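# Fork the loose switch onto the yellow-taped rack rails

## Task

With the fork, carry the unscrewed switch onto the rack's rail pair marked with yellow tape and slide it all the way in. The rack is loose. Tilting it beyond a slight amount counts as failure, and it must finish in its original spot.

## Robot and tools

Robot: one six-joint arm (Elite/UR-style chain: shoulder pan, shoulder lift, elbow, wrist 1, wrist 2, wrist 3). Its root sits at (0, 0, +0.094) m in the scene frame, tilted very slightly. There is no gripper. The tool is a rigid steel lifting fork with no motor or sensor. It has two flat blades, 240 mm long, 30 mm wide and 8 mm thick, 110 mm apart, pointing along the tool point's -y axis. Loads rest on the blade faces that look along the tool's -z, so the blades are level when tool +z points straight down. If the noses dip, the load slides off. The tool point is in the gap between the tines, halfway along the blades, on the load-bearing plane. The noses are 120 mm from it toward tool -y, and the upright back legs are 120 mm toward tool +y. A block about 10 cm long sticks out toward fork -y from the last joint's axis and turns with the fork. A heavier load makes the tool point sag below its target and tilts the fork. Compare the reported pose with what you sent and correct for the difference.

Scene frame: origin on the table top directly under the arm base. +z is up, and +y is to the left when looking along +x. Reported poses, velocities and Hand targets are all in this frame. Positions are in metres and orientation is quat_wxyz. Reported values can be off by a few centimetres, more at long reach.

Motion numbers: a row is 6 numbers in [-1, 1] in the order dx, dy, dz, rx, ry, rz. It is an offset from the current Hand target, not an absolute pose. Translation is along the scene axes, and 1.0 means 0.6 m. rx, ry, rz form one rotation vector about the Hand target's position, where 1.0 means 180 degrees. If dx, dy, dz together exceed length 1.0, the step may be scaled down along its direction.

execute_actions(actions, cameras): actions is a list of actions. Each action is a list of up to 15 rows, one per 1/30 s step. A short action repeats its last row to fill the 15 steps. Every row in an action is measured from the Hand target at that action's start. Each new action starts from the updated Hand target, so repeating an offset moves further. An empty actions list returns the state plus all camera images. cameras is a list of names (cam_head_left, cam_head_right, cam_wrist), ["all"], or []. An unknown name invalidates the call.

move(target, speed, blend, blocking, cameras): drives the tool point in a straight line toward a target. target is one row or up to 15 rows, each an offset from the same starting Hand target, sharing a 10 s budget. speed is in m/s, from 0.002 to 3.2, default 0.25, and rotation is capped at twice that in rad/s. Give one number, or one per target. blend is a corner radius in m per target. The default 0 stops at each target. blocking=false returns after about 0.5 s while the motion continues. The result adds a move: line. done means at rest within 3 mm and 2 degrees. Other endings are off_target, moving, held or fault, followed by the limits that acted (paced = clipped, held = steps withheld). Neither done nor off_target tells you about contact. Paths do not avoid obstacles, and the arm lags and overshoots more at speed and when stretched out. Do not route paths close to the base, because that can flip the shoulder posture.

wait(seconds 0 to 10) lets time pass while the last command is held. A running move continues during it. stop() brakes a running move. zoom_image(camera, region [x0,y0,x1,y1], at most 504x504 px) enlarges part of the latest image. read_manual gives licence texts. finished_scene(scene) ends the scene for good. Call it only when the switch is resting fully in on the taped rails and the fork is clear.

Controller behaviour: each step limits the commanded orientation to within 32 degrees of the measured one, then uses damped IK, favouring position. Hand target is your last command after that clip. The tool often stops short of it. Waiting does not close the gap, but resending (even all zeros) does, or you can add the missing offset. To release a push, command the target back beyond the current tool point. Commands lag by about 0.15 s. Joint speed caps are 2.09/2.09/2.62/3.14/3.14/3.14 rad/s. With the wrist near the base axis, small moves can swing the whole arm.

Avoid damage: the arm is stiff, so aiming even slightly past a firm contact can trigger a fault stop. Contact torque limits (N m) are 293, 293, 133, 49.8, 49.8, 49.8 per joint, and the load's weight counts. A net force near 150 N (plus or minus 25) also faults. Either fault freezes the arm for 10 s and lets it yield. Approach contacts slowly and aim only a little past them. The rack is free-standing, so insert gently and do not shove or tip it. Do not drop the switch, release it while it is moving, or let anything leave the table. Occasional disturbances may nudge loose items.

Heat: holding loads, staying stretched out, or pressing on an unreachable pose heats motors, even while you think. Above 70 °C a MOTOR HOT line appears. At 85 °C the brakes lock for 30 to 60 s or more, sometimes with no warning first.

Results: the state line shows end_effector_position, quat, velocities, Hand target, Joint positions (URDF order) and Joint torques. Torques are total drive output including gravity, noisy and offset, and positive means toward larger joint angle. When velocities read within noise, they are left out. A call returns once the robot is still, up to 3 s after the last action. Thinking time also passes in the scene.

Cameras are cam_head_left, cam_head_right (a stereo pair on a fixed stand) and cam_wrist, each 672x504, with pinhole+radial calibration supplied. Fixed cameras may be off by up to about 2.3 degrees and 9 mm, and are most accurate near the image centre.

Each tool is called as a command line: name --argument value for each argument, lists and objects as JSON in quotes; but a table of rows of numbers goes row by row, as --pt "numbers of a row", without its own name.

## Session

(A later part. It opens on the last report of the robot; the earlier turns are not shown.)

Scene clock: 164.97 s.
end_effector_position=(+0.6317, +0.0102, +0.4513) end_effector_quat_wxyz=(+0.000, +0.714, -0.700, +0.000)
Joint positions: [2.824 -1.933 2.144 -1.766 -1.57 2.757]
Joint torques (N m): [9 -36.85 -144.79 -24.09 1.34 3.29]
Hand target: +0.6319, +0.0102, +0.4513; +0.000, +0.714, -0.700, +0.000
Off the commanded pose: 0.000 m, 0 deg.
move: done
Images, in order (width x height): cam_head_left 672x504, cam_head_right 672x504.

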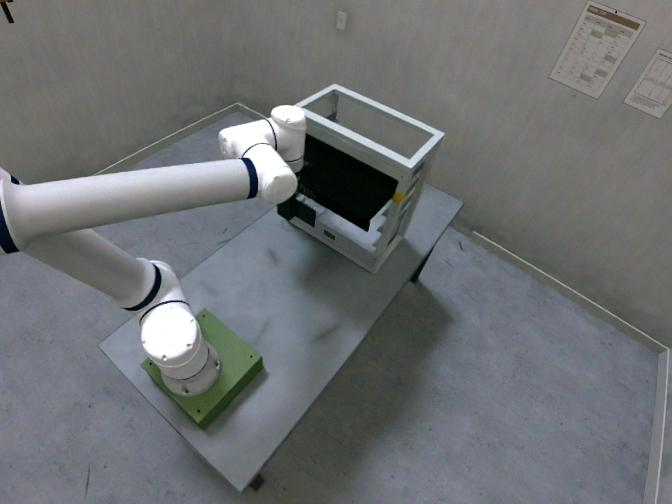

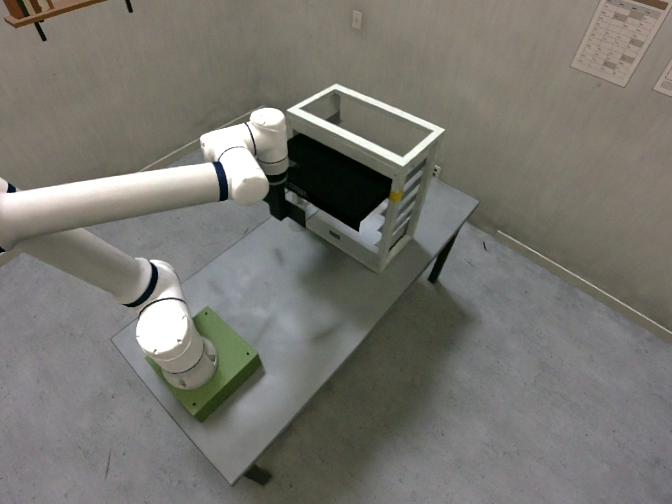

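move --target '[0.3165, 0.0066, 0, 0, 0, 0]' --speed 0.12 --cameras '["cam_head_left", "cam_head_right"]'

zoom_image --camera "cam_head_right" --region '[350, 140, 430, 220]'

zoom_image --camera "cam_head_left" --region '[350, 140, 430, 220]'

move --target '[0.0133, 0.0003, 0, 0, 0, 0]' --speed 0.03 --cameras '["cam_head_left", "cam_head_right", "cam_wrist"]'

zoom_image --camera "cam_head_right" --region '[350, 140, 430, 220]'

zoom_image --camera "cam_head_left" --region '[350, 140, 430, 220]'

Scene clock: 176.40 s.
end_effector_position=(+0.8216, +0.0142, +0.4513) end_effector_quat_wxyz=(+0.000, +0.714, -0.700, +0.000)
Joint positions: [2.934 -1.584 1.871 -1.843 -1.568 2.867]
Joint torques (N m): [9.64 -82.38 -144.02 -22.89 0.85 3.53]
Hand target: +0.8218, +0.0142, +0.4513; +0.000, +0.714, -0.700, +0.000
Off the commanded pose: 0.000 m, 0 deg.
move: done
Images, in order (width x height): cam_head_left 672x504, cam_head_right 672x504.

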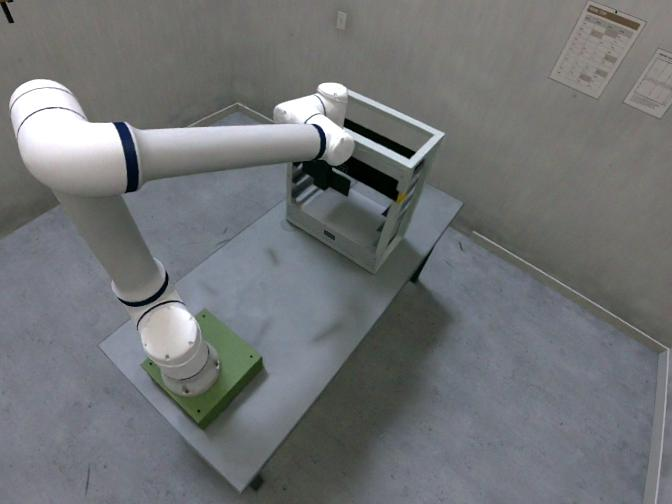

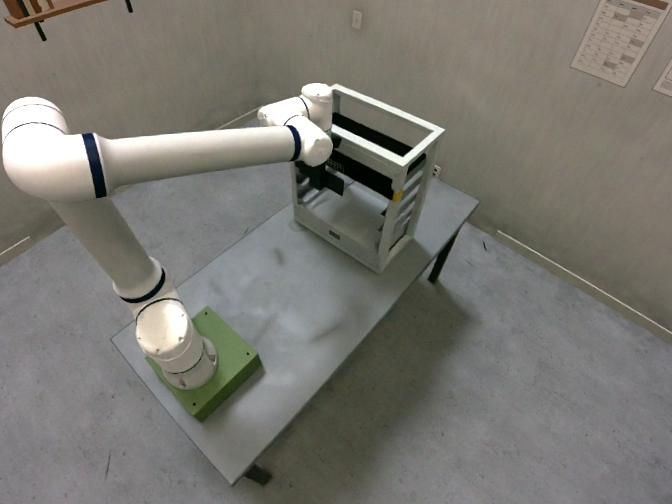

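Scaled by 6.300.

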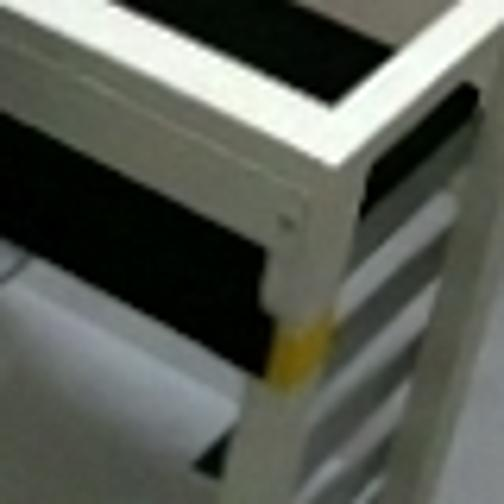

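Scaled by 6.300.

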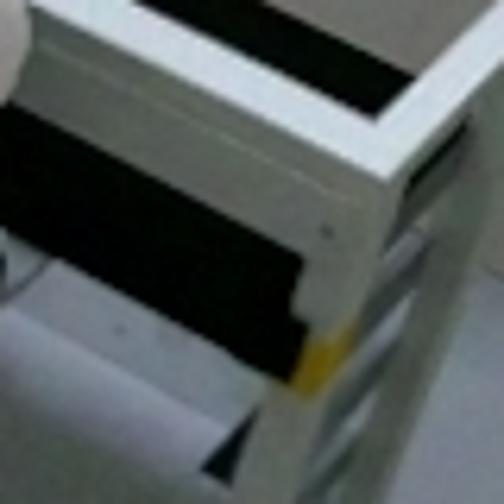

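Scene clock: 177.17 s.
end_effector_position=(+0.8296, +0.0144, +0.4513) end_effector_quat_wxyz=(+0.000, +0.714, -0.700, +0.000)
Joint positions: [2.937 -1.57 1.857 -1.843 -1.568 2.87]
Joint torques (N m): [10.31 -83.59 -146.5 -23.61 1.93 3.85]
Hand target: +0.8298, +0.0144, +0.4513; +0.000, +0.714, -0.700, +0.000
Off the commanded pose: 0.000 m, 0 deg.
move: done
camera_calibration:
cam_wrist: T_world_to_cam=[[0.0078803, -0.999619, -0.0264404, 0.0293008], [-0.93763, -0.0165762, 0.347238, 0.492748], [-0.347544, 0.022055, -0.937404, 0.805411], [0, 0, 0, 1]] pos_world=[0.741701, 0.0196942, 0.58467]

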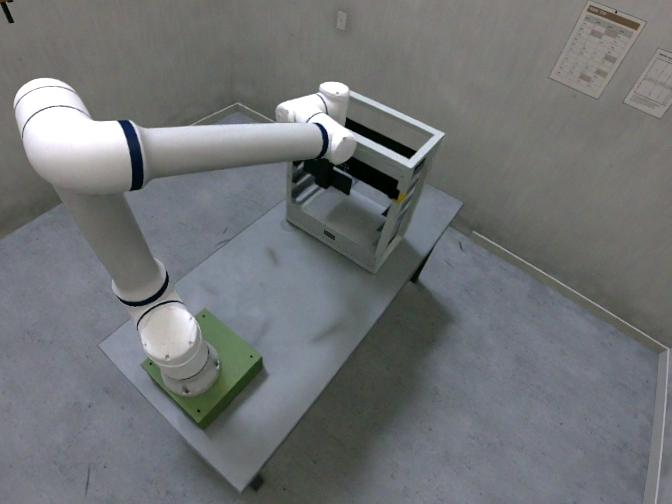

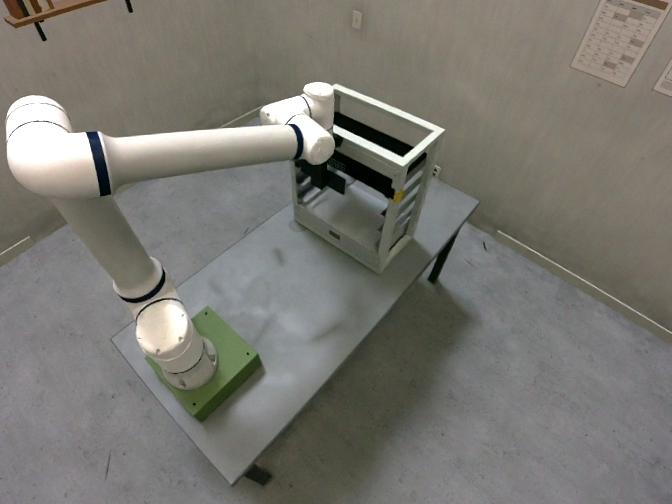

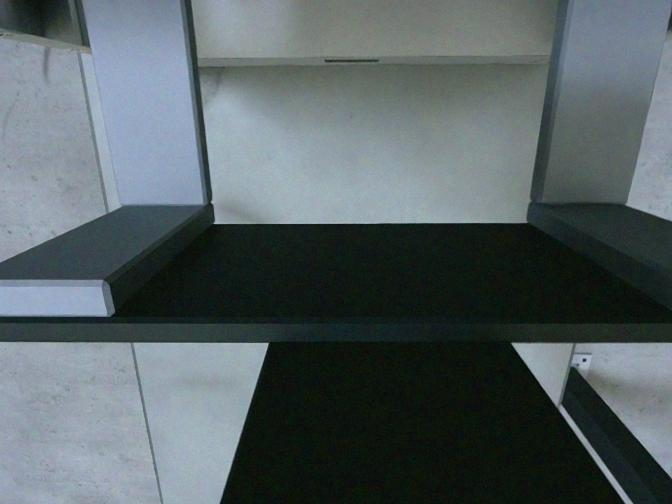

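Scaled by 6.300.

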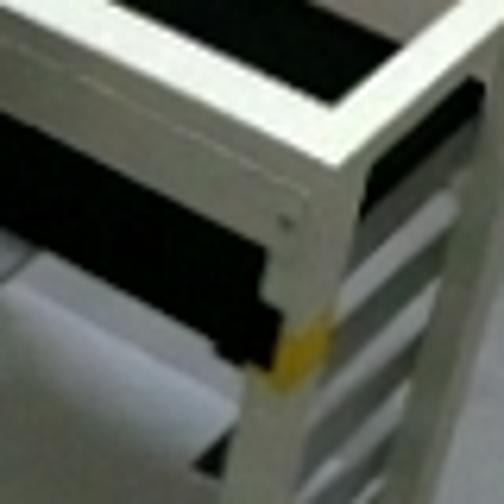

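Scaled by 6.300.

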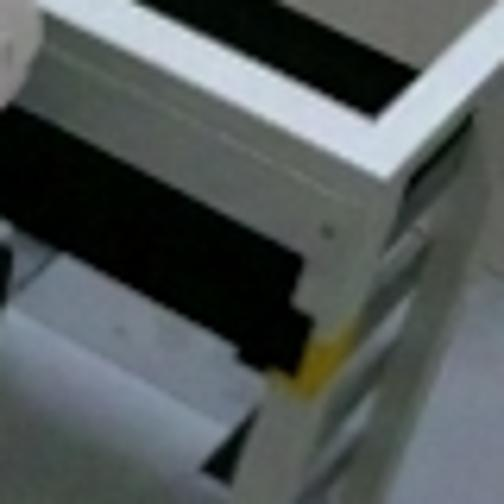

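zoom_image --camera "cam_head_right" --region '[370, 170, 410, 210]'

zoom_image --camera "cam_head_left" --region '[280, 120, 420, 220]'

zoom_image --camera "cam_head_right" --region '[280, 120, 420, 220]'

Scaled by 12.600.

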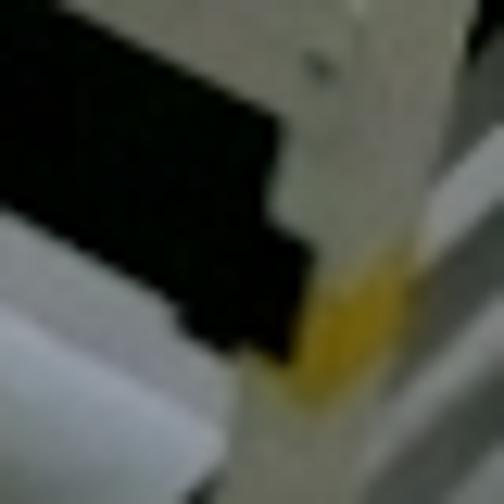

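Scaled by 3.600.

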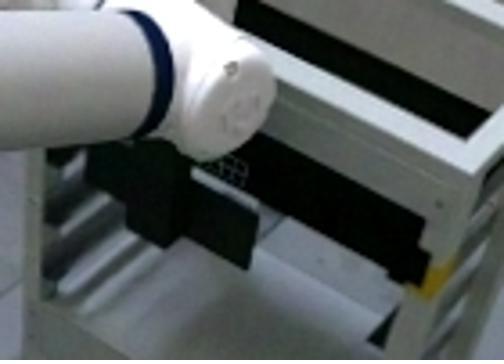

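Scaled by 3.600.

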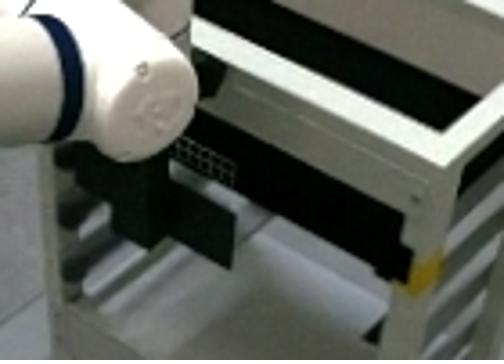

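move --target '[0.0042, 0.0001, 0, 0, 0, 0]' --speed 0.03 --cameras '["cam_head_left", "cam_head_right"]'

zoom_image --camera "cam_head_right" --region '[370, 170, 410, 210]'

zoom_image --camera "cam_head_left" --region '[350, 140, 430, 220]'

Scene clock: 192.37 s.
end_effector_position=(+0.8322, +0.0144, +0.4513) end_effector_quat_wxyz=(+0.000, +0.714, -0.700, +0.000)
Joint positions: [2.939 -1.566 1.853 -1.843 -1.568 2.871]
Joint torques (N m): [10.08 -84.79 -147.22 -24.64 3.29 3.6]
Hand target: +0.8323, +0.0144, +0.4513; +0.000, +0.714, -0.700, +0.000
Off the commanded pose: 0.000 m, 0 deg.
move: done
Images, in order (width x height): cam_head_left 672x504, cam_head_right 672x504.

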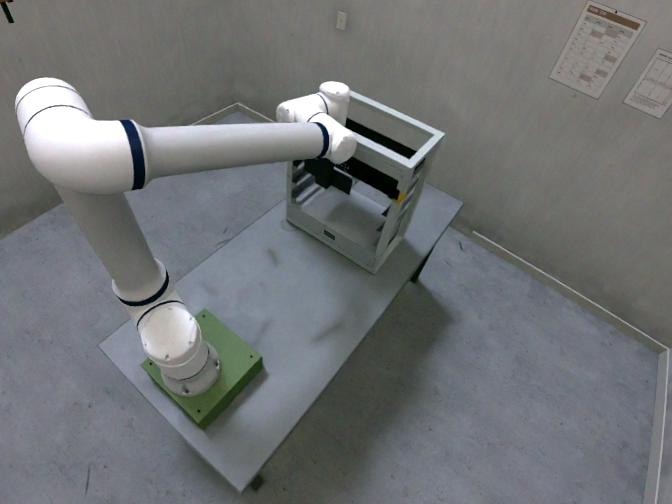

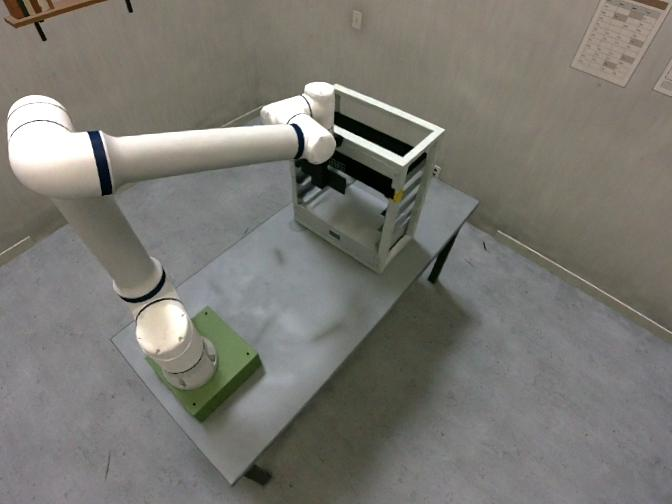

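Scaled by 12.600.

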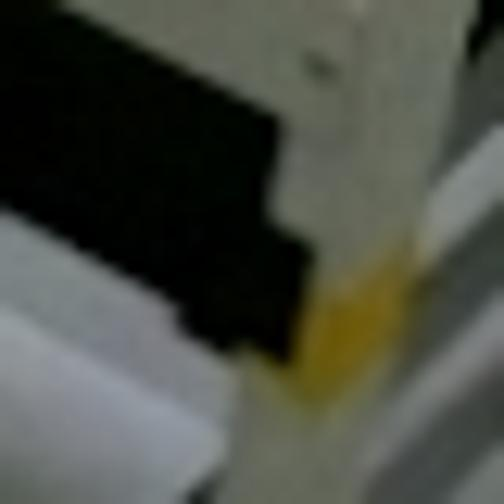

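Scaled by 6.300.

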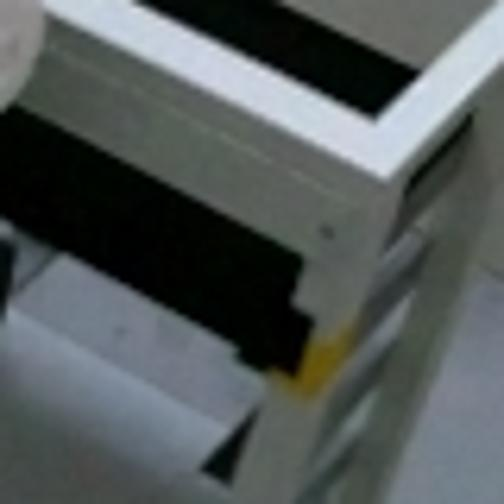

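move --pt "0 0 -0.0233 0 0 0" --pt "0 0 -0.0433 0 0 0" --speed '[0.02, 0.04]' --cameras '["cam_head_left", "cam_head_right"]'

zoom_image --camera "cam_head_right" --region '[350, 140, 430, 220]'

zoom_image --camera "cam_head_left" --region '[350, 140, 430, 220]'

Scene clock: 201.07 s.
end_effector_position=(+0.8323, +0.0144, +0.4255) end_effector_quat_wxyz=(+0.000, +0.714, -0.700, +0.000)
Joint positions: [2.939 -1.553 1.887 -1.891 -1.568 2.871]
Joint torques (N m): [9.31 -50.65 -73.83 -10.07 -1.67 3.44]
Hand target: +0.8323, +0.0144, +0.4253; +0.000, +0.714, -0.700, +0.000
Off the commanded pose: 0.000 m, 0 deg.
move: done
Images, in order (width x height): cam_head_left 672x504, cam_head_right 672x504.

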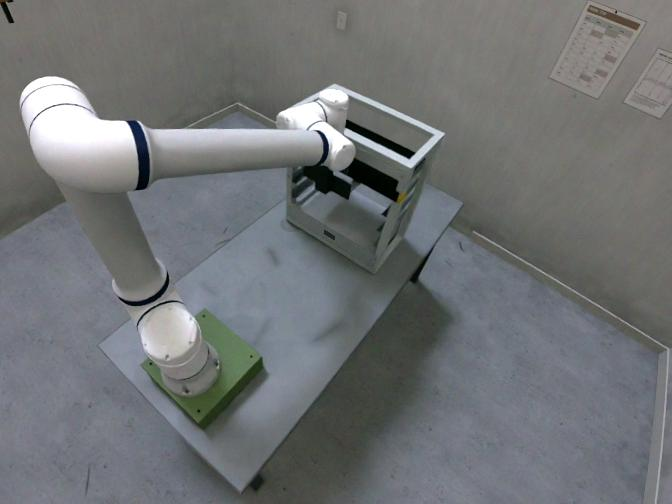

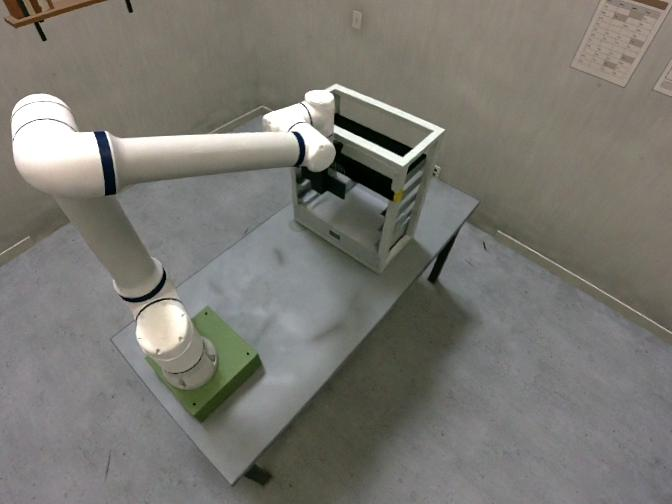

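Scaled by 6.300.

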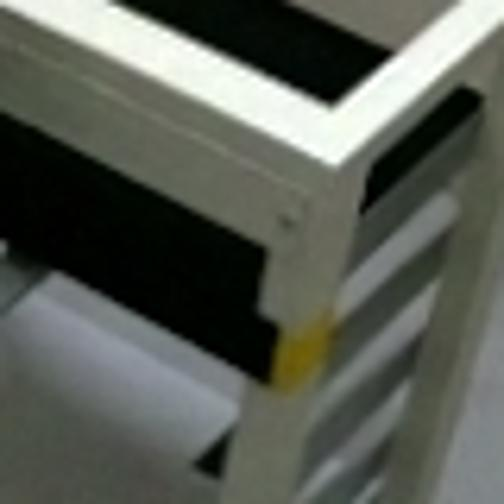

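Scaled by 6.300.

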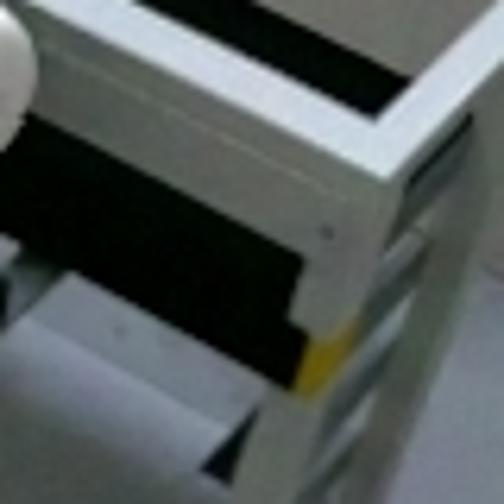

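move --target '[-0.48, -0.01, 0, 0, 0, 0]' --speed 0.3 --cameras '["cam_head_left", "cam_head_right"]'

zoom_image --camera "cam_head_right" --region '[270, 80, 450, 280]'

zoom_image --camera "cam_head_left" --region '[270, 80, 450, 280]'

Scene clock: 206.30 s.
end_effector_position=(+0.5444, +0.0084, +0.4253) end_effector_quat_wxyz=(+0.000, +0.714, -0.700, +0.000)
Joint positions: [2.736 -2.115 2.283 -1.723 -1.571 2.668]
Joint torques (N m): [-22.29 -23.28 -76.07 -5.17 2.13 -2.23]
Hand target: +0.5443, +0.0084, +0.4253; +0.000, +0.714, -0.700, +0.000
Off the commanded pose: 0.000 m, 0 deg.
move: done
Images, in order (width x height): cam_head_left 672x504, cam_head_right 672x504.

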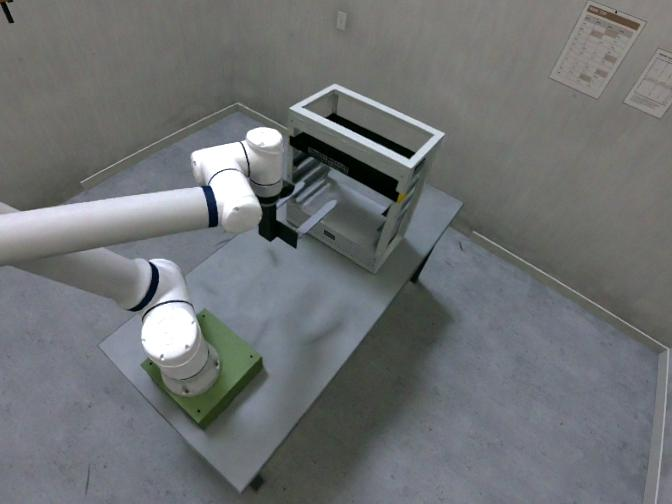

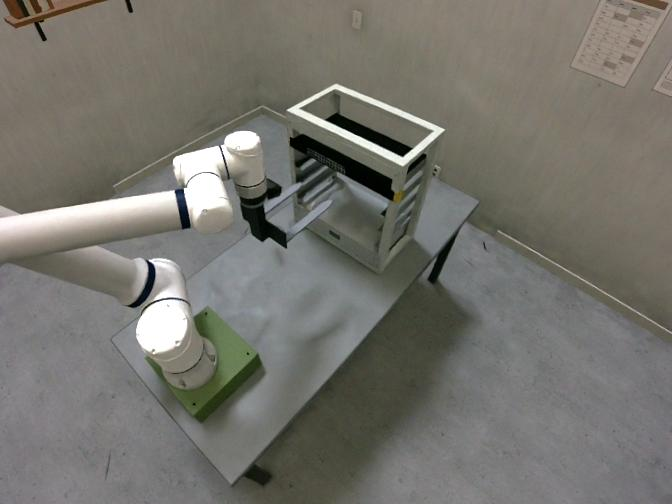

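Scaled by 2.520.

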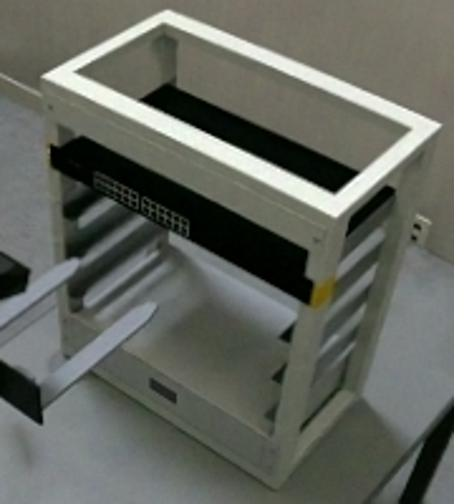

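Scaled by 2.520.

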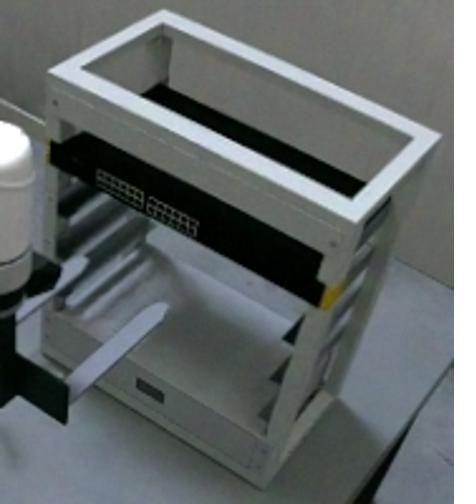

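finished_scene --scene 2

The scene is finished: the task was done.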